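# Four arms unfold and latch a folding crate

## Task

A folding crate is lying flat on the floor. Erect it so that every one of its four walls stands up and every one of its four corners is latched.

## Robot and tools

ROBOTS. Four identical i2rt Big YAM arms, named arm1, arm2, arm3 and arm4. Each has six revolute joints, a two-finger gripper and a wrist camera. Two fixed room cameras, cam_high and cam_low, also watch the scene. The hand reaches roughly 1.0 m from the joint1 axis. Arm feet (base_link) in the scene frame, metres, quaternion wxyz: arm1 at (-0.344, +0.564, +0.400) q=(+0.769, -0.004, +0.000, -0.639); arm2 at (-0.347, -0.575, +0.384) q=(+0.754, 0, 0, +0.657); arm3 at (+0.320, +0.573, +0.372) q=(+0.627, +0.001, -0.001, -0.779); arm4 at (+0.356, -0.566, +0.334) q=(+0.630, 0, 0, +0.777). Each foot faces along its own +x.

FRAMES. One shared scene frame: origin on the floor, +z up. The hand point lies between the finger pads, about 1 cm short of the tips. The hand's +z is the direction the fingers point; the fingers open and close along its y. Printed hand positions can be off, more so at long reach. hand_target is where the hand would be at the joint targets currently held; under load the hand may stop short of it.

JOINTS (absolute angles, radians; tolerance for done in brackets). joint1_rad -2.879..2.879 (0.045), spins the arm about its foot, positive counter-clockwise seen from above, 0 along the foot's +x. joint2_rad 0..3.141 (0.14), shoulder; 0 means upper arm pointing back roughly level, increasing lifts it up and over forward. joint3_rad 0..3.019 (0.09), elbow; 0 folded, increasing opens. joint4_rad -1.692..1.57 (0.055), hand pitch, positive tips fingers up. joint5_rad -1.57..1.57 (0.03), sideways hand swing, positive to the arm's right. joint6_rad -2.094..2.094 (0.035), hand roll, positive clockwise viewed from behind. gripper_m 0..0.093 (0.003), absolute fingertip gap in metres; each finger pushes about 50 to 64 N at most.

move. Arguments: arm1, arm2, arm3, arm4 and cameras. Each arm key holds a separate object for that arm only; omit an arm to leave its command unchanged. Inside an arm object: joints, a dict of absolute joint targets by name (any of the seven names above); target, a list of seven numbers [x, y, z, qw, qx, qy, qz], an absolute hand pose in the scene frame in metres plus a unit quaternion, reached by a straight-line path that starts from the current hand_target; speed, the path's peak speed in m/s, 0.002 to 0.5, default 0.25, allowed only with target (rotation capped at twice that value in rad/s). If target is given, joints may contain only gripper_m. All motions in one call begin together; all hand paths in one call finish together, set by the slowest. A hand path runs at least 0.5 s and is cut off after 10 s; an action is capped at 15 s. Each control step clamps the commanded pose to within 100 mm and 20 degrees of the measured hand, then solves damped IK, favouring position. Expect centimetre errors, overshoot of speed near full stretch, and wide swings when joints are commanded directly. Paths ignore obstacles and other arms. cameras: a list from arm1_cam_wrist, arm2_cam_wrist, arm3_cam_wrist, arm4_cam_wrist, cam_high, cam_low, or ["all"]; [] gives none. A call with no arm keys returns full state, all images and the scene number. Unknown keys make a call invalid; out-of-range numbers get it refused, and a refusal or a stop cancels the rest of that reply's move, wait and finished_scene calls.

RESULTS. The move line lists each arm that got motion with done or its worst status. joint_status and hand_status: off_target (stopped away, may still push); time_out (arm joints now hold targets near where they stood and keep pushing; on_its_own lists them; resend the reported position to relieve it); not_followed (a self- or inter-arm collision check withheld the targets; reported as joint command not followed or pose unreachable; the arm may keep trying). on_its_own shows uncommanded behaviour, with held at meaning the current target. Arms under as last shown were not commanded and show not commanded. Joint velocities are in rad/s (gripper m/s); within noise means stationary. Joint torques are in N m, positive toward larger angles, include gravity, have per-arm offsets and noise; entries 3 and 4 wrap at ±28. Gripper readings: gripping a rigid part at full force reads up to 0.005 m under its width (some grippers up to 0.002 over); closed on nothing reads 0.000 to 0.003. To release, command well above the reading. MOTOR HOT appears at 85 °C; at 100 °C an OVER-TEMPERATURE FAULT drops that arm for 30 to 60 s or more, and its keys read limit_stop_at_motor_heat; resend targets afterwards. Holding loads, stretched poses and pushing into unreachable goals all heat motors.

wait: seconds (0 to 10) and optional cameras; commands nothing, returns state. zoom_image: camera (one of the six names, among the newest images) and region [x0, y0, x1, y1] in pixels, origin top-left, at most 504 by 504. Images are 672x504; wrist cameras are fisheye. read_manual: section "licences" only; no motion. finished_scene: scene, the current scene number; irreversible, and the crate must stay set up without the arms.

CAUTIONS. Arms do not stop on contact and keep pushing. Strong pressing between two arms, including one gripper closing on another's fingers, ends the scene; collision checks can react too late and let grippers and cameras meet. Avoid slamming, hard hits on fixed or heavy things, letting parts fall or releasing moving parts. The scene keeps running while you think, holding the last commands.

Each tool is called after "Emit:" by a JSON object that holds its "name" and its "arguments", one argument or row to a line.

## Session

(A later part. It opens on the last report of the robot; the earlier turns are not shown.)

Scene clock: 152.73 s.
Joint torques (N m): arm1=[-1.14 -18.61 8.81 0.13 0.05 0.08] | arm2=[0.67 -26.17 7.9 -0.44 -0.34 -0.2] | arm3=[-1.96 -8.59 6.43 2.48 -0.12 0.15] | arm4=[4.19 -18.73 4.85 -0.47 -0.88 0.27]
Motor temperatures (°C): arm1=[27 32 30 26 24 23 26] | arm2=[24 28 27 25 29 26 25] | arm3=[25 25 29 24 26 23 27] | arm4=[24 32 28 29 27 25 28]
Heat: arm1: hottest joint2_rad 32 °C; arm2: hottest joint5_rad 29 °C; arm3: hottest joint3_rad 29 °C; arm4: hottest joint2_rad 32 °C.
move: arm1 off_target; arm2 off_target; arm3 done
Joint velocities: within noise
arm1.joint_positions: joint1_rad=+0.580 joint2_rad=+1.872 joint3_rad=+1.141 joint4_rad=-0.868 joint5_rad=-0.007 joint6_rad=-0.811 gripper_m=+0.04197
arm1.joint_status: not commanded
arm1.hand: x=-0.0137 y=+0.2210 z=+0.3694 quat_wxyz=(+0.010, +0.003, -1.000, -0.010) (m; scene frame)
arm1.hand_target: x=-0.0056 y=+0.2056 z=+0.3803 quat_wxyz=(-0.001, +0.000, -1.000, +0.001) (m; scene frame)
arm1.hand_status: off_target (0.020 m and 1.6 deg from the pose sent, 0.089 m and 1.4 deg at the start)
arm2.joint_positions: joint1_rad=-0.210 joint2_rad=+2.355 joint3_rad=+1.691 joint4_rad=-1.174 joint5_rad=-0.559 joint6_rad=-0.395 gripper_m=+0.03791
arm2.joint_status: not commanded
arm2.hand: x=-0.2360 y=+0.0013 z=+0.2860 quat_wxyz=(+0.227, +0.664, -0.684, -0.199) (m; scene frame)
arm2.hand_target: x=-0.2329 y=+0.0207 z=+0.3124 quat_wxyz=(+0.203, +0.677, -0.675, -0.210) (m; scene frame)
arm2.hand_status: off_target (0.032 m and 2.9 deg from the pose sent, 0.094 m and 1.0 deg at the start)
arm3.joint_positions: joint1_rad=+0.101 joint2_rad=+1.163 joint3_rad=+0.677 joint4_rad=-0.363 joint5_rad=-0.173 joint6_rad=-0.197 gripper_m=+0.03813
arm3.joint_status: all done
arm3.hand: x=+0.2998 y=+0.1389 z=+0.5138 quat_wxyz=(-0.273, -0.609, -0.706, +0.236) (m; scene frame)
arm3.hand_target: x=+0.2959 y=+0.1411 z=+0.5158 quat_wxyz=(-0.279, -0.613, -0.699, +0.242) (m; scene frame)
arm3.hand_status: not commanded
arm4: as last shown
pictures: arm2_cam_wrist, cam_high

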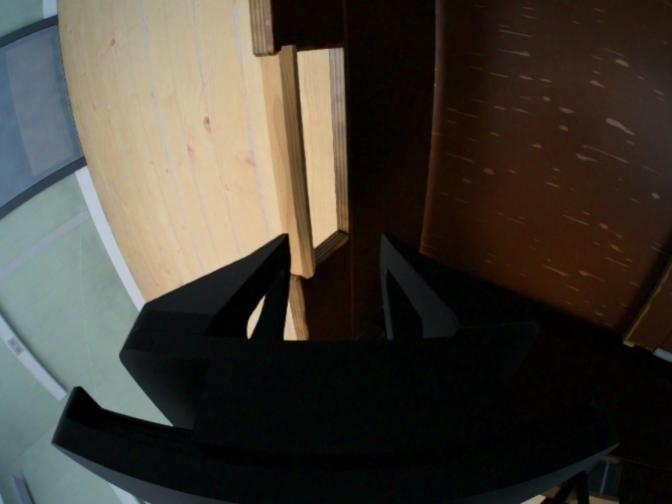

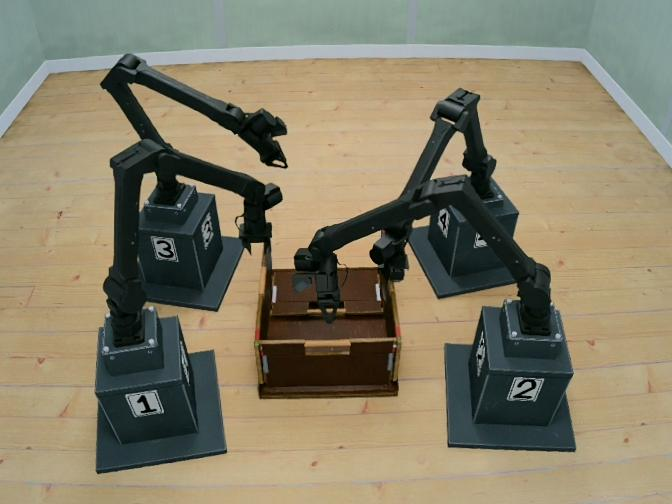

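Emit:
{"name": "move", "arguments": {
  "arm2": {"target": [-0.190, 0.018, 0.39, 0.206, 0.674, -0.678, -0.207], "speed": 0.2},
  "arm1": {"target": [-0.28, 0.355, 0.52, 0.2706, 0.6533, 0.6533, -0.2706], "speed": 0.3},
  "arm3": {"target": [0.08, 0.06, 0.33, 0, 0.7071, 0.7071, 0], "speed": 0.25},
  "cameras": ["cam_high"]
}}

Emit:
{"name": "move", "arguments": {
  "arm2": {"target": [-0.30, -0.33, 0.59, 0.2706, -0.6533, 0.6533, 0.2706], "speed": 0.3},
  "arm3": {"target": [0.025, 0.008, 0.19, 0, 0.7071, 0.7071, 0], "speed": 0.2},
  "cameras": ["arm3_cam_wrist", "cam_high"]
}}

Scene clock: 159.37 s.
Joint torques (N m): arm1=[0.26 0.15 9.05 1.33 0.47 0.21] | arm2=[-1.08 -27.4 8.8 -0.55 -0.23 -0.2] | arm3=[-1.32 -14.86 8.96 -0.08 0.21 -0.02] | arm4=[4.19 -18.67 4.85 -0.46 -0.88 0.27]
Motor temperatures (°C): arm1=[27 32 30 26 24 23 26] | arm2=[23 29 27 25 29 26 25] | arm3=[25 25 29 24 26 23 27] | arm4=[24 32 28 29 28 25 28]
Heat: arm1: hottest joint2_rad 32 °C; arm2: hottest joint2_rad 29 °C; arm3: hottest joint3_rad 29 °C; arm4: hottest joint2_rad 32 °C.
move: arm1 done; arm2 off_target; arm3 off_target
Joint velocities: within noise
arm1.joint_positions: joint1_rad=+0.428 joint2_rad=+0.321 joint3_rad=+0.287 joint4_rad=-0.848 joint5_rad=+0.412 joint6_rad=+0.468 gripper_m=+0.04197
arm1.joint_status: not commanded
arm1.hand: x=-0.2776 y=+0.3497 z=+0.5219 quat_wxyz=(-0.274, -0.653, -0.652, +0.270) (m; scene frame)
arm1.hand_target: x=-0.2785 y=+0.3515 z=+0.5210 quat_wxyz=(-0.274, -0.656, -0.649, +0.269) (m; scene frame)
arm1.hand_status: done (0.006 m and 0.4 deg from the pose sent, 0.334 m and 99.5 deg at the start)
arm2.joint_positions: joint1_rad=-0.267 joint2_rad=+2.305 joint3_rad=+1.791 joint4_rad=-1.389 joint5_rad=-0.544 joint6_rad=-0.460 gripper_m=+0.03791
arm2.joint_status: not commanded
arm2.hand: x=-0.1990 y=-0.0010 z=+0.3523 quat_wxyz=(+0.241, +0.660, -0.685, -0.193) (m; scene frame)
arm2.hand_target: x=-0.1855 y=+0.0157 z=+0.3886 quat_wxyz=(+0.206, +0.671, -0.681, -0.207) (m; scene frame)
arm2.hand_status: off_target (0.043 m and 4.6 deg from the pose sent, 0.115 m and 2.9 deg at the start)
arm3.joint_positions: joint1_rad=-0.210 joint2_rad=+2.016 joint3_rad=+1.363 joint4_rad=-0.920 joint5_rad=-0.003 joint6_rad=-0.430 gripper_m=+0.03813
arm3.joint_status: not commanded
arm3.hand: x=+0.0939 y=+0.0735 z=+0.3336 quat_wxyz=(-0.002, -0.706, -0.709, -0.003) (m; scene frame)
arm3.hand_target: x=+0.0818 y=+0.0639 z=+0.3310 quat_wxyz=(-0.001, -0.707, -0.708, +0.000) (m; scene frame)
arm3.hand_status: off_target (0.020 m and 0.5 deg from the pose sent, 0.297 m and 43.1 deg at the start)
arm4: as last shown
pictures: cam_high

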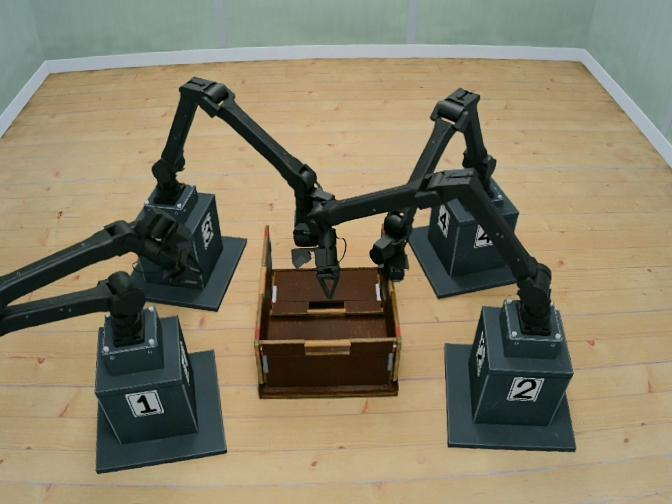

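Scene clock: 161.97 s.
Joint torques (N m): arm1=[0.32 0.03 9.06 1.26 0.51 0.17] | arm2=[0.73 -0.5 9.05 1.11 -0.01 0.05] | arm3=[-1.44 -17.14 8.12 0.61 0.2 -0.03] | arm4=[4.19 -18.67 4.86 -0.49 -0.88 0.27]
Motor temperatures (°C): arm1=[27 32 30 26 24 23 26] | arm2=[23 29 27 25 29 26 25] | arm3=[25 25 29 24 26 23 27] | arm4=[24 32 28 29 28 25 28]
Heat: arm1: hottest joint2_rad 32 °C; arm2: hottest joint2_rad 29 °C; arm3: hottest joint3_rad 29 °C; arm4: hottest joint2_rad 32 °C.
move: arm2 done; arm3 off_target
Joint velocities: within noise
arm1, arm4: as last shown
arm2.joint_positions: joint1_rad=-0.217 joint2_rad=+0.416 joint3_rad=+0.501 joint4_rad=-0.916 joint5_rad=-0.251 joint6_rad=-0.265 gripper_m=+0.03791
arm2.joint_status: not commanded
arm2.hand: x=-0.3016 y=-0.3287 z=+0.5829 quat_wxyz=(-0.265, +0.658, -0.652, -0.268) (m; scene frame)
arm2.hand_target: x=-0.3032 y=-0.3283 z=+0.5928 quat_wxyz=(-0.272, +0.657, -0.649, -0.273) (m; scene frame)
arm2.hand_status: done (0.007 m and 0.9 deg from the pose sent, 0.418 m and 60.1 deg at the start)
arm3.joint_positions: joint1_rad=-0.253 joint2_rad=+2.400 joint3_rad=+1.653 joint4_rad=-0.834 joint5_rad=-0.001 joint6_rad=-0.473 gripper_m=+0.03813
arm3.joint_status: not commanded
arm3.hand: x=+0.0386 y=+0.0163 z=+0.1995 quat_wxyz=(+0.000, -0.706, -0.709, -0.006) (m; scene frame)
arm3.hand_target: x=+0.0261 y=+0.0090 z=+0.1904 quat_wxyz=(-0.001, -0.707, -0.708, +0.001) (m; scene frame)
arm3.hand_status: off_target (0.019 m and 0.7 deg from the pose sent, 0.172 m and 0.5 deg at the start)
pictures: arm3_cam_wrist, cam_high

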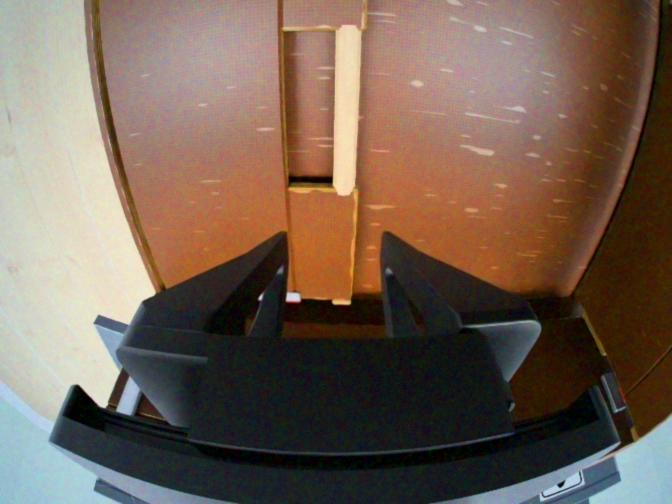

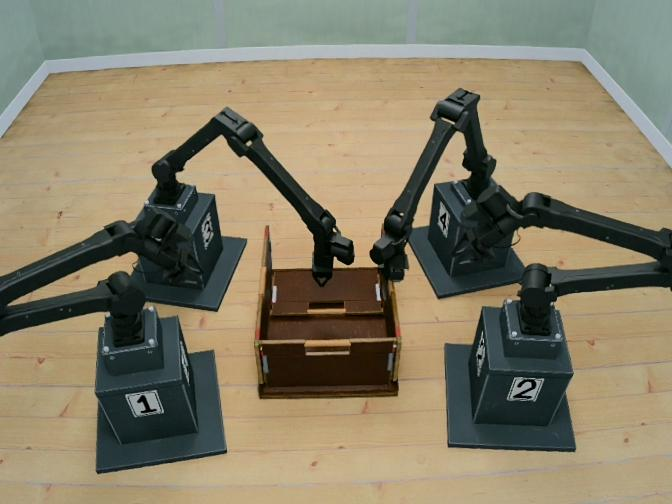

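Emit:
{"name": "move", "arguments": {
  "arm3": {"target": [0.016, -0.012, 0.068, 0, 0.7071, 0.7071, 0], "speed": 0.2},
  "cameras": ["arm3_cam_wrist"]
}}

Scene clock: 166.40 s.
Joint torques (N m): arm1=[0.44 0.09 9.06 1.51 0.49 0.17] | arm2=[0.67 -0.56 9.05 0.96 -0.01 0.06] | arm3=[-1.79 -18.84 7.43 0.16 0.23 0.01] | arm4=[4.19 -18.67 4.86 -0.47 -0.88 0.27]
Motor temperatures (°C): arm1=[27 32 31 26 24 23 26] | arm2=[23 28 27 25 28 26 25] | arm3=[25 25 30 23 26 23 27] | arm4=[24 32 27 29 28 25 28]
Heat: arm1: hottest joint2_rad 32 °C; arm2: hottest joint2_rad 28 °C; arm3: hottest joint3_rad 30 °C; arm4: hottest joint2_rad 32 °C.
move: arm3 off_target
Joint velocities: within noise
arm1, arm2, arm4: as last shown
arm3.joint_positions: joint1_rad=-0.253 joint2_rad=+2.691 joint3_rad=+1.874 joint4_rad=-0.756 joint5_rad=-0.001 joint6_rad=-0.473 gripper_m=+0.03813
arm3.joint_status: not commanded
arm3.hand: x=+0.0261 y=-0.0090 z=+0.0782 quat_wxyz=(-0.001, -0.706, -0.709, -0.002) (m; scene frame)
arm3.hand_target: x=+0.0166 y=-0.0107 z=+0.0684 quat_wxyz=(+0.000, -0.707, -0.707, +0.000) (m; scene frame)
arm3.hand_status: off_target (0.015 m and 0.4 deg from the pose sent, 0.136 m and 0.7 deg at the start)
pictures: arm3_cam_wrist

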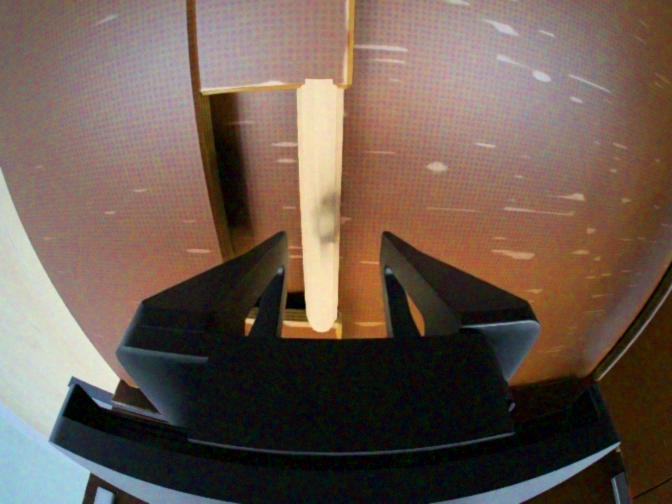

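Emit:
{"name": "move", "arguments": {
  "arm3": {"target": [0.020, -0.012, 0.026, 0, 0.7071, 0.7071, 0], "speed": 0.12},
  "cameras": ["arm3_cam_wrist"]
}}

Scene clock: 169.03 s.
Joint torques (N m): arm1=[0.44 0.26 9.07 1.36 0.49 0.16] | arm2=[0.73 -0.5 9.06 0.96 -0.01 0.06] | arm3=[-1.08 -19.02 7.32 0.65 0.2 0.03] | arm4=[4.25 -18.67 4.86 -0.47 -0.88 0.27]
Motor temperatures (°C): arm1=[27 32 31 26 24 23 26] | arm2=[23 28 28 25 28 26 25] | arm3=[25 25 30 23 26 23 27] | arm4=[24 32 27 29 28 25 28]
Heat: arm1: hottest joint2_rad 32 °C; arm2: hottest joint2_rad 28 °C; arm3: hottest joint3_rad 30 °C; arm4: hottest joint2_rad 32 °C.
move: arm3 off_target
Joint velocities: within noise
arm1, arm2, arm4: as last shown
arm3.joint_positions: joint1_rad=-0.253 joint2_rad=+2.782 joint3_rad=+1.935 joint4_rad=-0.734 joint5_rad=+0.000 joint6_rad=-0.473 gripper_m=+0.03812
arm3.joint_status: not commanded
arm3.hand: x=+0.0270 y=-0.0068 z=+0.0368 quat_wxyz=(+0.001, -0.706, -0.709, -0.006) (m; scene frame)
arm3.hand_target: x=+0.0206 y=-0.0105 z=+0.0258 quat_wxyz=(+0.000, -0.707, -0.707, +0.000) (m; scene frame)
arm3.hand_status: off_target (0.014 m and 0.7 deg from the pose sent, 0.053 m and 0.4 deg at the start)
pictures: arm3_cam_wrist

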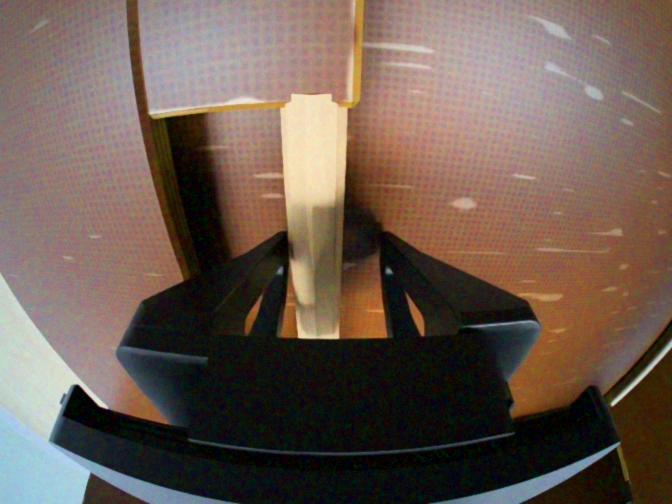

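Emit:
{"name": "move", "arguments": {
  "arm3": {"target": [0.027, -0.013, 0.020, 0, 0.7071, 0.7071, 0], "speed": 0.1}
}}

Emit:
{"name": "move", "arguments": {
  "arm3": {"joints": {"gripper_m": 0.018}}
}}

Emit:
{"name": "move", "arguments": {
  "arm3": {"joints": {"gripper_m": 0.006}},
  "cameras": ["arm3_cam_wrist"]
}}

Scene clock: 171.63 s.
Joint torques (N m): arm1=[0.38 -0.21 9.01 1.25 0.51 0.24] | arm2=[0.67 -0.56 9.06 0.96 -0.01 0.06] | arm3=[-0.26 -18.43 7.43 0.85 0.18 0.13] | arm4=[4.19 -18.67 4.86 -0.47 -0.88 0.27]
Motor temperatures (°C): arm1=[27 32 31 26 24 23 26] | arm2=[23 27 28 25 28 26 25] | arm3=[25 26 30 23 26 23 27] | arm4=[24 32 27 29 28 25 28]
Heat: arm1: hottest joint2_rad 32 °C; arm2: hottest joint3_rad 28 °C; arm3: hottest joint3_rad 30 °C; arm4: hottest joint2_rad 32 °C.
move: arm3 off_target
Joint velocities: within noise
arm1, arm2, arm4: as last shown
arm3.joint_positions: joint1_rad=-0.253 joint2_rad=+2.783 joint3_rad=+1.935 joint4_rad=-0.731 joint5_rad=+0.000 joint6_rad=-0.473 gripper_m=+0.03812
arm3.joint_status: not commanded
arm3.hand: x=+0.0270 y=-0.0069 z=+0.0358 quat_wxyz=(+0.000, -0.706, -0.709, -0.005) (m; scene frame)
arm3.hand_target: x=+0.0273 y=-0.0122 z=+0.0208 quat_wxyz=(+0.000, -0.707, -0.707, +0.000) (m; scene frame)
arm3.hand_status: off_target (0.017 m and 0.6 deg from the pose sent, 0.018 m and 0.7 deg at the start)
pictures: none

Scene clock: 172.50 s.
Joint torques (N m): arm1=[0.38 0.21 9.01 1.35 0.49 0.17] | arm2=[0.67 -0.5 9.06 0.96 -0.01 0.07] | arm3=[0.21 -18.49 7.5 0.77 0.09 0.05] | arm4=[4.19 -18.67 4.86 -0.47 -0.88 0.27]
Motor temperatures (°C): arm1=[27 31 31 26 24 23 26] | arm2=[23 27 28 25 28 26 25] | arm3=[25 26 30 23 26 23 27] | arm4=[24 32 27 29 28 25 28]
Heat: arm1: hottest joint2_rad 31 °C; arm2: hottest joint3_rad 28 °C; arm3: hottest joint3_rad 30 °C; arm4: hottest joint2_rad 32 °C.
move: arm3 done
Joint velocities: within noise
arm1, arm2, arm4: as last shown
arm3.joint_positions: joint1_rad=-0.244 joint2_rad=+2.786 joint3_rad=+1.937 joint4_rad=-0.730 joint5_rad=-0.006 joint6_rad=-0.462 gripper_m=+0.01828
arm3.joint_status: all done
arm3.hand: x=+0.0334 y=-0.0098 z=+0.0343 quat_wxyz=(-0.002, -0.706, -0.708, -0.006) (m; scene frame)
arm3.hand_target: x=+0.0325 y=-0.0150 z=+0.0205 quat_wxyz=(-0.004, -0.705, -0.709, -0.001) (m; scene frame)
arm3.hand_status: not commanded
pictures: none

Scene clock: 172.93 s.
Joint torques (N m): arm1=[0.03 0.32 9.1 1.39 0.52 0.17] | arm2=[0.73 -0.5 9.05 0.95 -0.01 0.06] | arm3=[-0.85 -18.26 7.42 0.73 0.06 0.07] | arm4=[4.19 -18.67 4.86 -0.47 -0.88 0.27]
Motor temperatures (°C): arm1=[27 31 32 26 24 23 26] | arm2=[23 27 28 25 28 26 25] | arm3=[25 26 30 23 26 23 27] | arm4=[24 32 27 29 28 25 28]
Heat: arm1: hottest joint3_rad 32 °C; arm2: hottest joint3_rad 28 °C; arm3: hottest joint3_rad 30 °C; arm4: hottest joint2_rad 32 °C.
move: arm3 off_target
Joint velocities: within noise
arm1, arm2: as last shown
arm3.joint_positions: joint1_rad=-0.244 joint2_rad=+2.786 joint3_rad=+1.937 joint4_rad=-0.730 joint5_rad=-0.006 joint6_rad=-0.459 gripper_m=+0.01670
arm3.joint_status: gripper_m off_target (ended at +0.01671, target +0.00600)
arm3.hand: x=+0.0334 y=-0.0098 z=+0.0343 quat_wxyz=(-0.002, -0.707, -0.707, -0.006) (m; scene frame)
arm3.hand_target: x=+0.0325 y=-0.0150 z=+0.0205 quat_wxyz=(-0.004, -0.705, -0.709, -0.001) (m; scene frame)
arm3.hand_status: not commanded
arm4.joint_positions: joint1_rad=+0.597 joint2_rad=+2.071 joint3_rad=+1.242 joint4_rad=-0.715 joint5_rad=+0.022 joint6_rad=-0.749 gripper_m=+0.01649
arm4.joint_status: not commanded
arm4.hand: x=-0.0215 y=-0.1973 z=+0.2350 quat_wxyz=(-0.017, +1.000, -0.009, -0.002) (m; scene frame)
arm4.hand_target: x=-0.0254 y=-0.2212 z=+0.2317 quat_wxyz=(+0.000, +1.000, +0.000, +0.001) (m; scene frame)
arm4.hand_status: not commanded
pictures: arm3_cam_wrist

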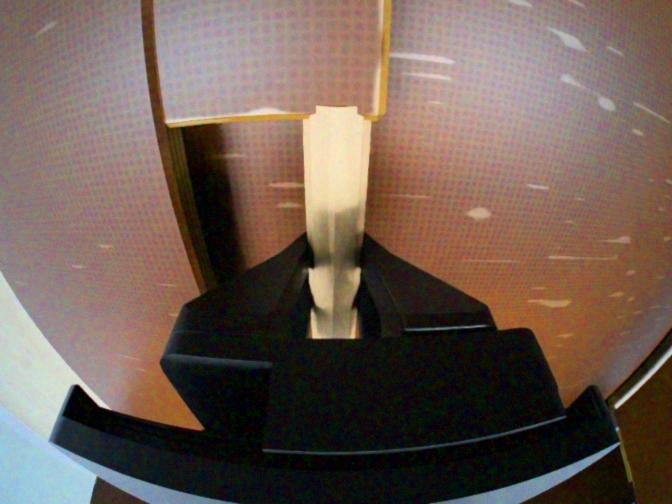

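Emit:
{"name": "move", "arguments": {
  "arm3": {"target": [0.053, -0.014, 0.125, 0.0739, 0.7032, 0.7032, 0.0739], "speed": 0.1}
}}

Emit:
{"name": "move", "arguments": {
  "arm3": {"target": [0.099, -0.014, 0.180, 0.1530, 0.6903, 0.6903, 0.1530], "speed": 0.1}
}}

Emit:
{"name": "move", "arguments": {
  "arm3": {"target": [0.141, -0.014, 0.211, 0.1950, 0.6797, 0.6797, 0.1950], "speed": 0.1},
  "cameras": ["arm3_cam_wrist", "cam_high"]
}}

Scene clock: 176.40 s.
Joint torques (N m): arm1=[0.21 0.32 9.09 1.1 0.53 0.18] | arm2=[0.67 -0.44 9.05 0.95 -0.01 0.06] | arm3=[-0.56 -25.29 3.93 -1.96 -1.23 -0.04] | arm4=[4.19 -18.67 4.86 -0.47 -0.88 0.27]
Motor temperatures (°C): arm1=[27 31 32 26 24 23 26] | arm2=[23 27 28 25 28 26 25] | arm3=[25 26 30 23 26 23 27] | arm4=[24 32 27 29 28 25 28]
Heat: arm1: hottest joint3_rad 32 °C; arm2: hottest joint3_rad 28 °C; arm3: hottest joint3_rad 30 °C; arm4: hottest joint2_rad 32 °C.
move: arm3 off_target
Joint velocities: within noise
arm1, arm2, arm4: as last shown
arm3.joint_positions: joint1_rad=-0.268 joint2_rad=+2.697 joint3_rad=+1.920 joint4_rad=-0.874 joint5_rad=-0.141 joint6_rad=-0.488 gripper_m=+0.01623
arm3.joint_status: not commanded
arm3.hand: x=+0.0422 y=-0.0088 z=+0.0891 quat_wxyz=(-0.056, -0.705, -0.704, -0.060) (m; scene frame)
arm3.hand_target: x=+0.0457 y=-0.0144 z=+0.1235 quat_wxyz=(-0.072, -0.703, -0.705, -0.068) (m; scene frame)
arm3.hand_status: off_target (0.038 m and 2.6 deg from the pose sent, 0.093 m and 11.3 deg at the start)
pictures: none

Scene clock: 178.17 s.
Joint torques (N m): arm1=[0.03 -0.15 9.11 1.47 0.5 0.17] | arm2=[0.67 -0.5 9.05 0.98 -0.01 0.06] | arm3=[2.14 -24.41 3.88 -2.02 -1.76 0.19] | arm4=[4.19 -18.61 4.86 -0.47 -0.88 0.27]
Motor temperatures (°C): arm1=[27 31 32 26 24 23 26] | arm2=[23 27 28 24 28 26 25] | arm3=[25 27 30 23 26 23 27] | arm4=[24 32 27 29 28 25 28]
Heat: arm1: hottest joint3_rad 32 °C; arm2: hottest joint3_rad 28 °C; arm3: hottest joint3_rad 30 °C; arm4: hottest joint2_rad 32 °C.
move: arm3 off_target
Joint velocities: within noise
arm1.joint_positions: joint1_rad=+0.428 joint2_rad=+0.321 joint3_rad=+0.287 joint4_rad=-0.848 joint5_rad=+0.412 joint6_rad=+0.468 gripper_m=+0.04197
arm1.joint_status: not commanded
arm1.hand: x=-0.2776 y=+0.3497 z=+0.5219 quat_wxyz=(-0.274, -0.653, -0.652, +0.270) (m; scene frame)
arm1.hand_target: x=-0.2785 y=+0.3515 z=+0.5210 quat_wxyz=(-0.274, -0.656, -0.649, +0.269) (m; scene frame)
arm1.hand_status: not commanded
arm2, arm4: as last shown
arm3.joint_positions: joint1_rad=-0.281 joint2_rad=+2.616 joint3_rad=+1.908 joint4_rad=-1.046 joint5_rad=-0.339 joint6_rad=-0.525 gripper_m=+0.01655
arm3.joint_status: not commanded
arm3.hand: x=+0.0715 y=-0.0079 z=+0.1498 quat_wxyz=(-0.138, -0.695, -0.693, -0.134) (m; scene frame)
arm3.hand_target: x=+0.0978 y=-0.0154 z=+0.1783 quat_wxyz=(-0.153, -0.690, -0.691, -0.152) (m; scene frame)
arm3.hand_status: off_target (0.041 m and 2.9 deg from the pose sent, 0.107 m and 15.5 deg at the start)
pictures: none

Scene clock: 179.37 s.
Joint torques (N m): arm1=[0.32 0.32 9.13 1.32 0.5 0.16] | arm2=[0.73 -0.5 9.05 0.98 -0.01 0.06] | arm3=[3.49 -23.12 3.7 -2.32 -2.16 0.35] | arm4=[4.19 -18.67 4.85 -0.47 -0.88 0.26]
Motor temperatures (°C): arm1=[27 31 32 26 24 23 26] | arm2=[23 27 28 24 28 26 25] | arm3=[25 27 30 23 27 23 27] | arm4=[24 32 27 28 28 25 28]
Heat: arm1: hottest joint3_rad 32 °C; arm2: hottest joint3_rad 28 °C; arm3: hottest joint3_rad 30 °C; arm4: hottest joint2_rad 32 °C.
move: arm3 off_target
Joint velocities: within noise
arm1, arm4: as last shown
arm2.joint_positions: joint1_rad=-0.217 joint2_rad=+0.416 joint3_rad=+0.501 joint4_rad=-0.916 joint5_rad=-0.251 joint6_rad=-0.265 gripper_m=+0.03791
arm2.joint_status: not commanded
arm2.hand: x=-0.3016 y=-0.3287 z=+0.5829 quat_wxyz=(-0.265, +0.658, -0.652, -0.268) (m; scene frame)
arm2.hand_target: x=-0.3032 y=-0.3283 z=+0.5928 quat_wxyz=(-0.272, +0.657, -0.649, -0.273) (m; scene frame)
arm2.hand_status: not commanded
arm3.joint_positions: joint1_rad=-0.265 joint2_rad=+2.561 joint3_rad=+1.865 joint4_rad=-1.103 joint5_rad=-0.442 joint6_rad=-0.534 gripper_m=+0.01620
arm3.joint_status: not commanded
arm3.hand: x=+0.1013 y=-0.0072 z=+0.1821 quat_wxyz=(-0.180, -0.685, -0.686, -0.167) (m; scene frame)
arm3.hand_target: x=+0.1392 y=-0.0142 z=+0.2087 quat_wxyz=(-0.193, -0.680, -0.680, -0.195) (m; scene frame)
arm3.hand_status: off_target (0.050 m and 3.7 deg from the pose sent, 0.093 m and 9.9 deg at the start)
pictures: arm3_cam_wrist, cam_high

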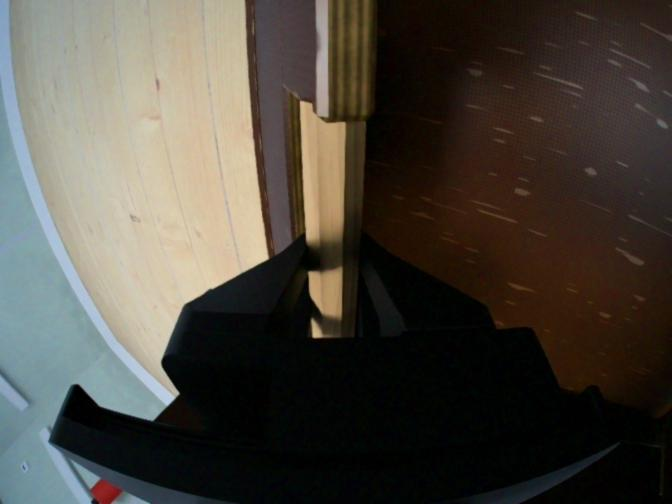

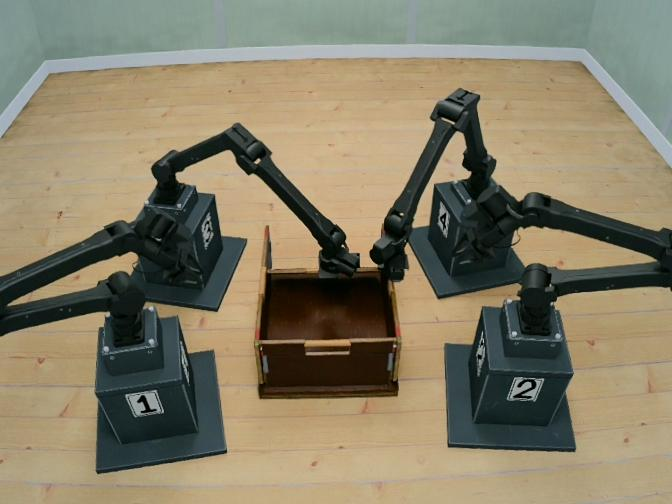

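Emit:
{"name": "move", "arguments": {
  "arm3": {"target": [0.176, -0.014, 0.228, 0.2300, 0.6687, 0.6687, 0.2300], "speed": 0.1}
}}

Emit:
{"name": "move", "arguments": {
  "arm3": {"target": [0.209, -0.014, 0.235, 0.2418, 0.6645, 0.6645, 0.2418], "speed": 0.1}
}}

Emit:
{"name": "move", "arguments": {
  "arm3": {"target": [0.238, -0.014, 0.235, 0.2418, 0.6645, 0.6645, 0.2418], "speed": 0.1},
  "cameras": ["cam_high", "cam_low"]
}}

Scene clock: 181.90 s.
Joint torques (N m): arm1=[0.44 0.73 9.11 1.5 0.5 0.18] | arm2=[0.67 -0.5 9.06 0.98 -0.01 0.07] | arm3=[3.43 -22.71 3.82 -1.8 -2.26 0.39] | arm4=[4.19 -18.67 4.86 -0.47 -0.88 0.26]
Motor temperatures (°C): arm1=[27 31 32 26 24 23 26] | arm2=[23 27 28 24 28 26 25] | arm3=[25 27 30 23 28 23 27] | arm4=[24 32 27 28 28 25 28]
Heat: arm1: hottest joint3_rad 32 °C; arm2: hottest joint3_rad 28 °C; arm3: hottest joint3_rad 30 °C; arm4: hottest joint2_rad 32 °C.
move: arm3 off_target
Joint velocities: within noise
arm1, arm2, arm4: as last shown
arm3.joint_positions: joint1_rad=-0.245 joint2_rad=+2.527 joint3_rad=+1.832 joint4_rad=-1.149 joint5_rad=-0.540 joint6_rad=-0.536 gripper_m=+0.01618
arm3.joint_status: not commanded
arm3.hand: x=+0.1320 y=-0.0068 z=+0.2048 quat_wxyz=(-0.217, -0.676, -0.675, -0.201) (m; scene frame)
arm3.hand_target: x=+0.1735 y=-0.0137 z=+0.2263 quat_wxyz=(-0.229, -0.669, -0.669, -0.230) (m; scene frame)
arm3.hand_status: off_target (0.050 m and 3.8 deg from the pose sent, 0.088 m and 9.6 deg at the start)
pictures: none

Scene clock: 183.00 s.
Joint torques (N m): arm1=[0.5 -0.03 9.11 1.31 0.53 0.18] | arm2=[0.67 -0.5 9.07 0.98 -0.01 0.06] | arm3=[3.49 -21.01 4.22 -0.32 -1.56 0.51] | arm4=[4.19 -18.73 4.85 -0.47 -0.88 0.27]
Motor temperatures (°C): arm1=[27 31 32 26 24 23 26] | arm2=[23 26 28 24 28 26 25] | arm3=[25 27 30 23 28 23 27] | arm4=[24 32 27 28 28 25 28]
Heat: arm1: hottest joint3_rad 32 °C; arm2: hottest joint3_rad 28 °C; arm3: hottest joint3_rad 30 °C; arm4: hottest joint2_rad 32 °C.
move: arm3 off_target
Joint velocities: within noise
arm1, arm2, arm4: as last shown
arm3.joint_positions: joint1_rad=-0.196 joint2_rad=+2.476 joint3_rad=+1.770 joint4_rad=-1.152 joint5_rad=-0.606 joint6_rad=-0.510 gripper_m=+0.01589
arm3.joint_status: not commanded
arm3.hand: x=+0.1748 y=-0.0071 z=+0.2256 quat_wxyz=(-0.237, -0.666, -0.671, -0.225) (m; scene frame)
arm3.hand_target: x=+0.2077 y=-0.0137 z=+0.2347 quat_wxyz=(-0.241, -0.664, -0.665, -0.242) (m; scene frame)
arm3.hand_status: off_target (0.036 m and 2.1 deg from the pose sent, 0.083 m and 5.7 deg at the start)
pictures: none

Scene clock: 184.10 s.
Joint torques (N m): arm1=[0.67 0.32 9.03 1.31 0.52 0.17] | arm2=[0.67 -0.5 9.06 0.98 -0.01 0.06] | arm3=[3.43 -20.13 3.99 0.38 -1.43 0.58] | arm4=[4.19 -18.67 4.86 -0.47 -0.88 0.27]
Motor temperatures (°C): arm1=[27 31 32 26 24 23 26] | arm2=[23 26 28 24 28 26 25] | arm3=[25 27 30 23 28 23 27] | arm4=[24 32 27 28 28 25 28]
Heat: arm1: hottest joint3_rad 32 °C; arm2: hottest joint3_rad 28 °C; arm3: hottest joint3_rad 30 °C; arm4: hottest joint2_rad 32 °C.
move: arm3 off_target
Joint velocities: within noise
arm1, arm2, arm4: as last shown
arm3.joint_positions: joint1_rad=-0.155 joint2_rad=+2.438 joint3_rad=+1.716 joint4_rad=-1.115 joint5_rad=-0.620 joint6_rad=-0.465 gripper_m=+0.01560
arm3.joint_status: not commanded
arm3.hand: x=+0.2030 y=-0.0076 z=+0.2343 quat_wxyz=(-0.237, -0.665, -0.671, -0.228) (m; scene frame)
arm3.hand_target: x=+0.2376 y=-0.0128 z=+0.2356 quat_wxyz=(-0.240, -0.664, -0.665, -0.244) (m; scene frame)
arm3.hand_status: off_target (0.036 m and 1.9 deg from the pose sent, 0.064 m and 2.1 deg at the start)
pictures: cam_high, cam_low

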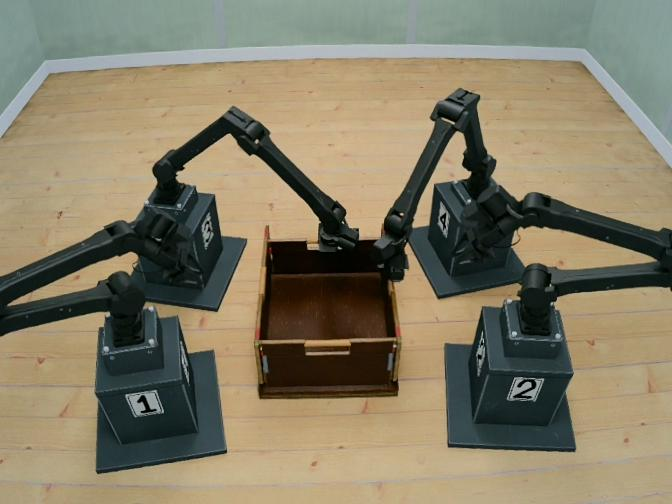

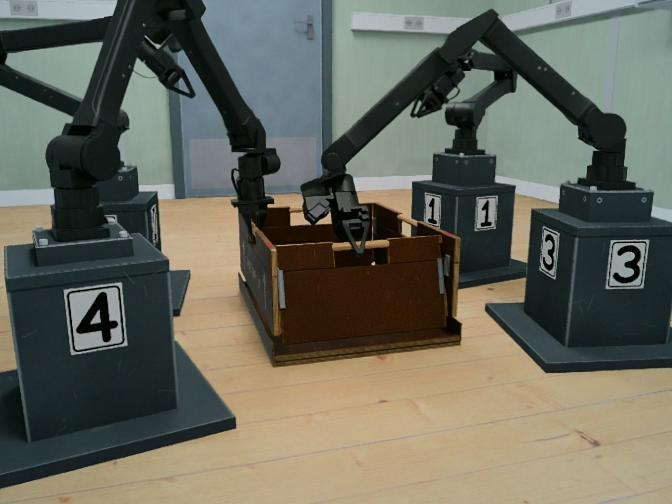

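Emit:
{"name": "move", "arguments": {
  "arm3": {"target": [0.268, -0.014, 0.234, 0.2300, 0.6687, 0.6687, 0.2300], "speed": 0.08}
}}

Emit:
{"name": "move", "arguments": {
  "arm3": {"target": [0.295, -0.014, 0.229, 0.2200, 0.6720, 0.6720, 0.2200], "speed": 0.07},
  "cameras": ["cam_high"]
}}

Emit:
{"name": "zoom_image", "arguments": {
  "camera": "cam_high",
  "region": [245, 205, 425, 285]
}}

Scene clock: 186.33 s.
Joint torques (N m): arm1=[-0.21 0.32 8.99 1.44 0.5 0.18] | arm2=[0.73 -0.5 9.06 0.96 -0.01 0.07] | arm3=[5.19 -19.55 3.9 0.81 -1.3 0.7] | arm4=[4.19 -18.67 4.86 -0.47 -0.88 0.27]
Motor temperatures (°C): arm1=[27 31 33 26 24 23 26] | arm2=[23 26 28 24 28 26 24] | arm3=[25 27 30 23 28 23 27] | arm4=[24 32 27 28 28 25 28]
Heat: arm1: hottest joint3_rad 33 °C; arm2: hottest joint3_rad 28 °C; arm3: hottest joint3_rad 30 °C; arm4: hottest joint2_rad 32 °C.
move: arm3 off_target
Joint velocities: within noise
arm1, arm2, arm4: as last shown
arm3.joint_positions: joint1_rad=-0.120 joint2_rad=+2.395 joint3_rad=+1.653 joint4_rad=-1.040 joint5_rad=-0.603 joint6_rad=-0.406 gripper_m=+0.01560
arm3.joint_status: not commanded
arm3.hand: x=+0.2221 y=-0.0083 z=+0.2383 quat_wxyz=(-0.230, -0.670, -0.673, -0.212) (m; scene frame)
arm3.hand_target: x=+0.2658 y=-0.0111 z=+0.2348 quat_wxyz=(-0.227, -0.668, -0.669, -0.232) (m; scene frame)
arm3.hand_status: off_target (0.046 m and 2.1 deg from the pose sent, 0.065 m and 1.0 deg at the start)
pictures: none

Scene clock: 187.53 s.
Joint torques (N m): arm1=[0.38 -0.03 8.92 1.43 0.5 0.17] | arm2=[0.67 -0.5 9.05 0.96 0 0.06] | arm3=[4.54 -18.02 4.31 1.59 -1.37 0.63] | arm4=[4.19 -18.73 4.86 -0.47 -0.88 0.27]
Motor temperatures (°C): arm1=[27 31 33 26 24 23 25] | arm2=[23 26 28 24 28 26 24] | arm3=[25 27 30 23 28 23 27] | arm4=[24 32 27 28 28 25 28]
Heat: arm1: hottest joint3_rad 33 °C; arm2: hottest joint3_rad 28 °C; arm3: hottest joint3_rad 30 °C; arm4: hottest joint2_rad 32 °C.
move: arm3 off_target
Joint velocities: within noise
arm1, arm2: as last shown
arm3.joint_positions: joint1_rad=-0.060 joint2_rad=+2.361 joint3_rad=+1.601 joint4_rad=-0.981 joint5_rad=-0.581 joint6_rad=-0.333 gripper_m=+0.01560
arm3.joint_status: not commanded
arm3.hand: x=+0.2551 y=-0.0086 z=+0.2403 quat_wxyz=(-0.216, -0.673, -0.677, -0.206) (m; scene frame)
arm3.hand_target: x=+0.2939 y=-0.0117 z=+0.2295 quat_wxyz=(-0.218, -0.671, -0.673, -0.222) (m; scene frame)
arm3.hand_status: off_target (0.042 m and 1.8 deg from the pose sent, 0.074 m and 1.5 deg at the start)
arm4.joint_positions: joint1_rad=+0.597 joint2_rad=+2.071 joint3_rad=+1.242 joint4_rad=-0.715 joint5_rad=+0.022 joint6_rad=-0.749 gripper_m=+0.01649
arm4.joint_status: not commanded
arm4.hand: x=-0.0215 y=-0.1973 z=+0.2350 quat_wxyz=(-0.017, +1.000, -0.009, -0.002) (m; scene frame)
arm4.hand_target: x=-0.0254 y=-0.2212 z=+0.2317 quat_wxyz=(+0.000, +1.000, +0.000, +0.001) (m; scene frame)
arm4.hand_status: not commanded
pictures: cam_high

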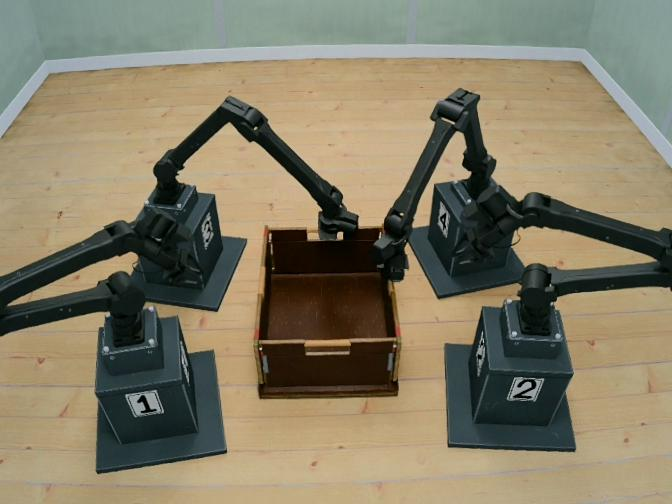

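Scaled by 2.800 from the camera's 672x504 image, which has a finer 960x720 frame.

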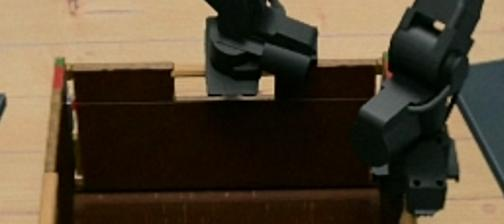

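Emit:
{"name": "move", "arguments": {
  "arm3": {"target": [0.320, -0.014, 0.222, 0.2100, 0.6752, 0.6752, 0.2100], "speed": 0.05},
  "cameras": ["cam_high", "cam_low"]
}}

Emit:
{"name": "zoom_image", "arguments": {
  "camera": "cam_high",
  "region": [250, 210, 290, 270]
}}

Emit:
{"name": "zoom_image", "arguments": {
  "camera": "cam_high",
  "region": [365, 205, 425, 275]
}}

Emit:
{"name": "zoom_image", "arguments": {
  "camera": "cam_low",
  "region": [250, 230, 310, 300]
}}

Emit:
{"name": "zoom_image", "arguments": {
  "camera": "cam_low",
  "region": [420, 220, 480, 290]
}}

Scene clock: 190.27 s.
Joint torques (N m): arm1=[0.15 0.67 9.07 1.29 0.5 0.2] | arm2=[0.73 -0.44 9.05 0.95 -0.01 0.06] | arm3=[6.77 -17.26 3.95 2.11 -1.18 0.81] | arm4=[4.19 -18.67 4.86 -0.47 -0.88 0.27]
Motor temperatures (°C): arm1=[27 31 33 26 24 23 25] | arm2=[23 26 28 24 28 26 24] | arm3=[25 27 29 23 28 23 28] | arm4=[24 32 27 28 28 25 28]
Heat: arm1: hottest joint3_rad 33 °C; arm2: hottest joint3_rad 28 °C; arm3: hottest joint3_rad 29 °C; arm4: hottest joint2_rad 32 °C.
move: arm3 off_target
Joint velocities: within noise
arm1, arm2, arm4: as last shown
arm3.joint_positions: joint1_rad=-0.041 joint2_rad=+2.340 joint3_rad=+1.565 joint4_rad=-0.928 joint5_rad=-0.561 joint6_rad=-0.294 gripper_m=+0.01560
arm3.joint_status: not commanded
arm3.hand: x=+0.2630 y=-0.0090 z=+0.2401 quat_wxyz=(-0.211, -0.678, -0.677, -0.191) (m; scene frame)
arm3.hand_target: x=+0.3164 y=-0.0097 z=+0.2239 quat_wxyz=(-0.208, -0.674, -0.676, -0.211) (m; scene frame)
arm3.hand_status: off_target (0.060 m and 2.2 deg from the pose sent, 0.068 m and 0.9 deg at the start)
pictures: cam_high, cam_low

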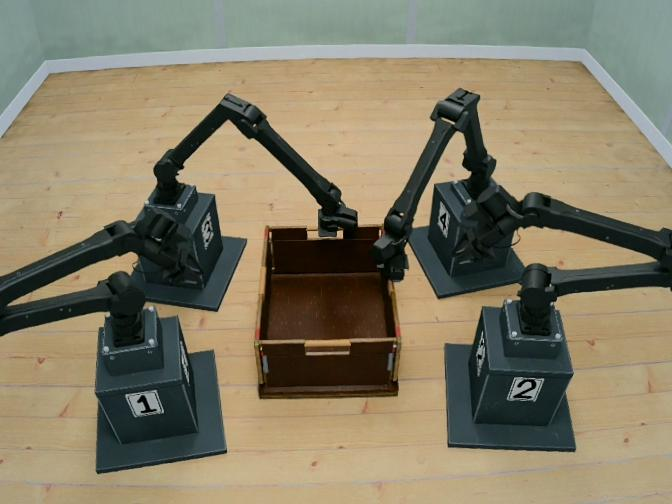

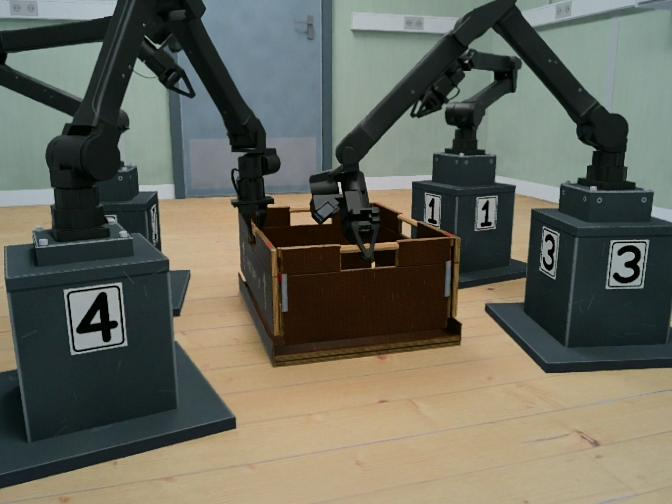

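Scaled by 8.400 from the camera's 672x504 image, which has a finer 960x720 frame.

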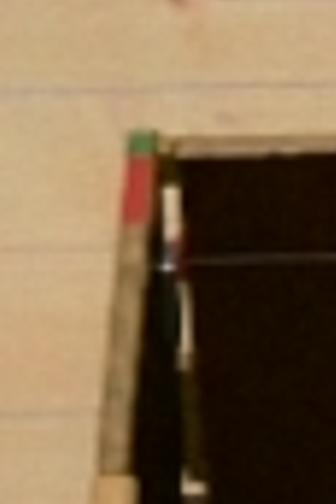

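Scaled by 7.200 from the camera's 672x504 image, which has a finer 960x720 frame.

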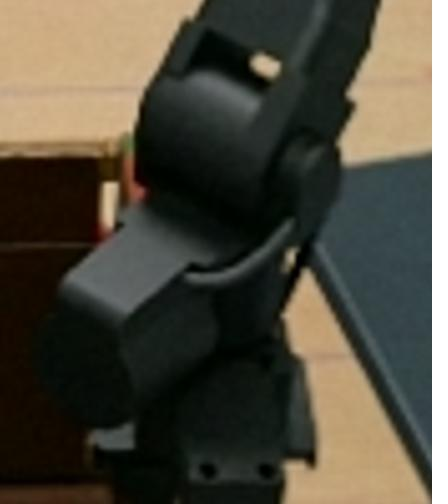

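Scaled by 7.200 from the camera's 672x504 image, which has a finer 960x720 frame.

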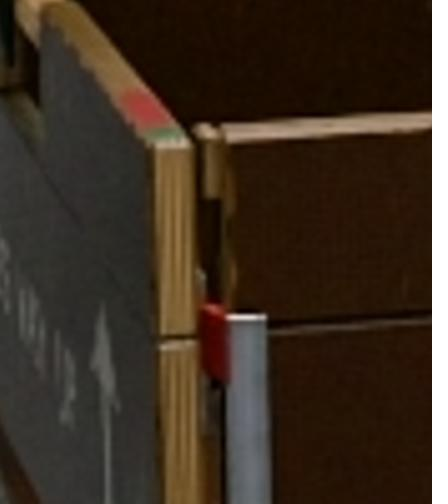

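Scaled by 7.200 from the camera's 672x504 image, which has a finer 960x720 frame.

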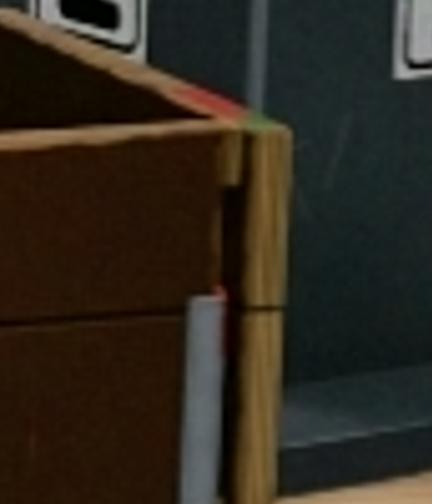

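Emit:
{"name": "move", "arguments": {
  "arm3": {"target": [0.235, -0.012, 0.233, 0.2100, 0.6752, 0.6752, 0.2100], "speed": 0.1},
  "arm4": {"target": [-0.026, -0.205, 0.232, 0, 1, 0, 0], "speed": 0.1},
  "cameras": ["cam_high", "cam_low"]
}}

Emit:
{"name": "zoom_image", "arguments": {
  "camera": "cam_high",
  "region": [250, 210, 290, 270]
}}

Emit:
{"name": "zoom_image", "arguments": {
  "camera": "cam_low",
  "region": [250, 230, 310, 300]
}}

Emit:
{"name": "zoom_image", "arguments": {
  "camera": "cam_low",
  "region": [420, 220, 480, 290]
}}

Scene clock: 193.20 s.
Joint torques (N m): arm1=[-0.26 0.26 9.05 1.29 0.48 0.14] | arm2=[0.67 -0.44 9.06 0.96 -0.01 0.06] | arm3=[-3.19 -15.91 8.34 -1.05 -0.27 -0.18] | arm4=[2.43 -17.14 8.02 -1.25 -0.89 0.02]
Motor temperatures (°C): arm1=[27 31 33 26 24 23 25] | arm2=[23 26 28 24 28 26 24] | arm3=[26 27 29 23 28 23 28] | arm4=[24 32 27 28 28 25 28]
Heat: arm1: hottest joint3_rad 33 °C; arm2: hottest joint3_rad 28 °C; arm3: hottest joint3_rad 29 °C; arm4: hottest joint2_rad 32 °C.
move: arm3 off_target; arm4 off_target
Joint velocities: within noise
arm1.joint_positions: joint1_rad=+0.428 joint2_rad=+0.321 joint3_rad=+0.287 joint4_rad=-0.848 joint5_rad=+0.412 joint6_rad=+0.468 gripper_m=+0.04197
arm1.joint_status: not commanded
arm1.hand: x=-0.2776 y=+0.3497 z=+0.5219 quat_wxyz=(-0.274, -0.653, -0.652, +0.270) (m; scene frame)
arm1.hand_target: x=-0.2785 y=+0.3515 z=+0.5210 quat_wxyz=(-0.274, -0.656, -0.649, +0.269) (m; scene frame)
arm1.hand_status: not commanded
arm2: as last shown
arm3.joint_positions: joint1_rad=-0.049 joint2_rad=+2.361 joint3_rad=+1.605 joint4_rad=-0.994 joint5_rad=-0.570 joint6_rad=-0.335 gripper_m=+0.01560
arm3.joint_status: not commanded
arm3.hand: x=+0.2600 y=-0.0083 z=+0.2409 quat_wxyz=(-0.209, -0.670, -0.682, -0.208) (m; scene frame)
arm3.hand_target: x=+0.2414 y=-0.0138 z=+0.2329 quat_wxyz=(-0.211, -0.674, -0.677, -0.208) (m; scene frame)
arm3.hand_status: off_target (0.027 m and 1.0 deg from the pose sent, 0.029 m and 2.2 deg at the start)
arm4.joint_positions: joint1_rad=+0.597 joint2_rad=+2.071 joint3_rad=+1.242 joint4_rad=-0.715 joint5_rad=+0.022 joint6_rad=-0.749 gripper_m=+0.01649
arm4.joint_status: not commanded
arm4.hand: x=-0.0215 y=-0.1973 z=+0.2350 quat_wxyz=(-0.017, +1.000, -0.009, -0.002) (m; scene frame)
arm4.hand_target: x=-0.0259 y=-0.2050 z=+0.2321 quat_wxyz=(+0.000, +1.000, +0.000, +0.000) (m; scene frame)
arm4.hand_status: off_target (0.009 m and 2.2 deg from the pose sent, 0.009 m and 2.2 deg at the start)
pictures: cam_high, cam_low

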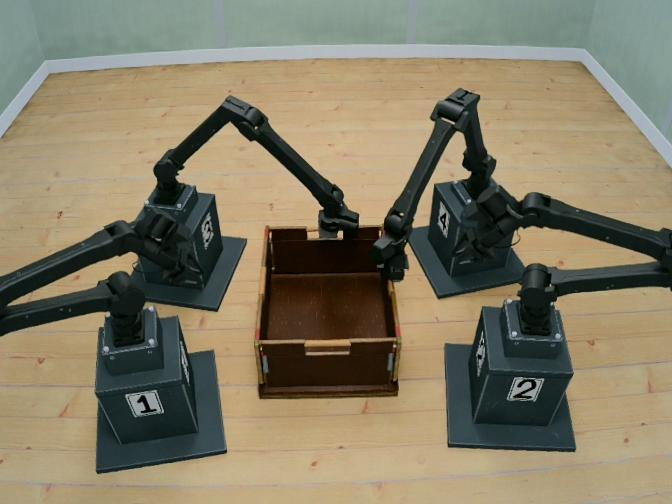

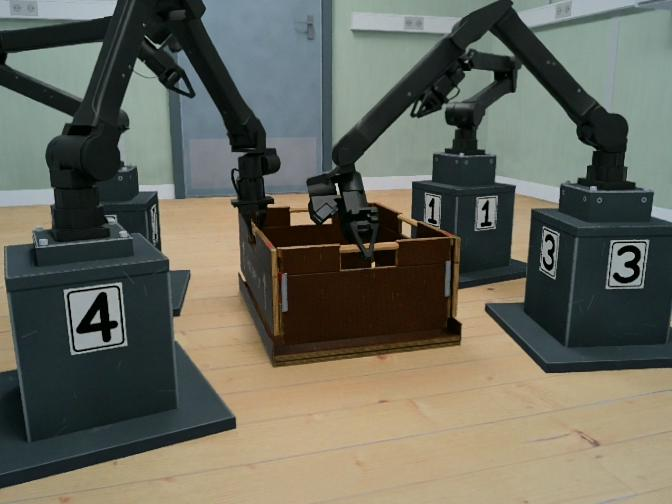

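Scaled by 8.400 from the camera's 672x504 image, which has a finer 960x720 frame.

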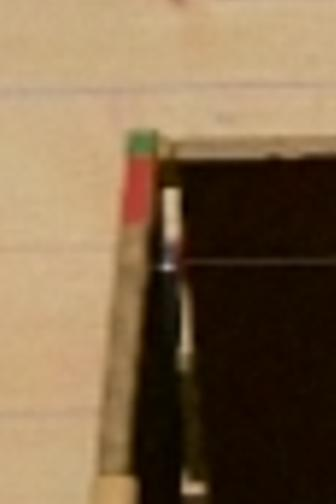

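Scaled by 7.200 from the camera's 672x504 image, which has a finer 960x720 frame.

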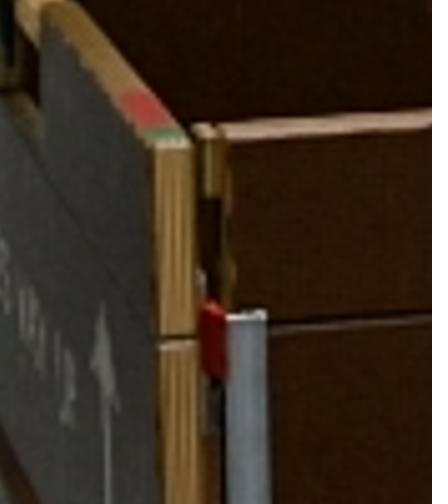

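Scaled by 7.200 from the camera's 672x504 image, which has a finer 960x720 frame.

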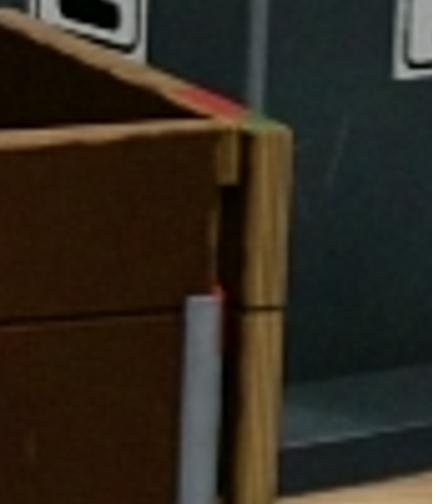

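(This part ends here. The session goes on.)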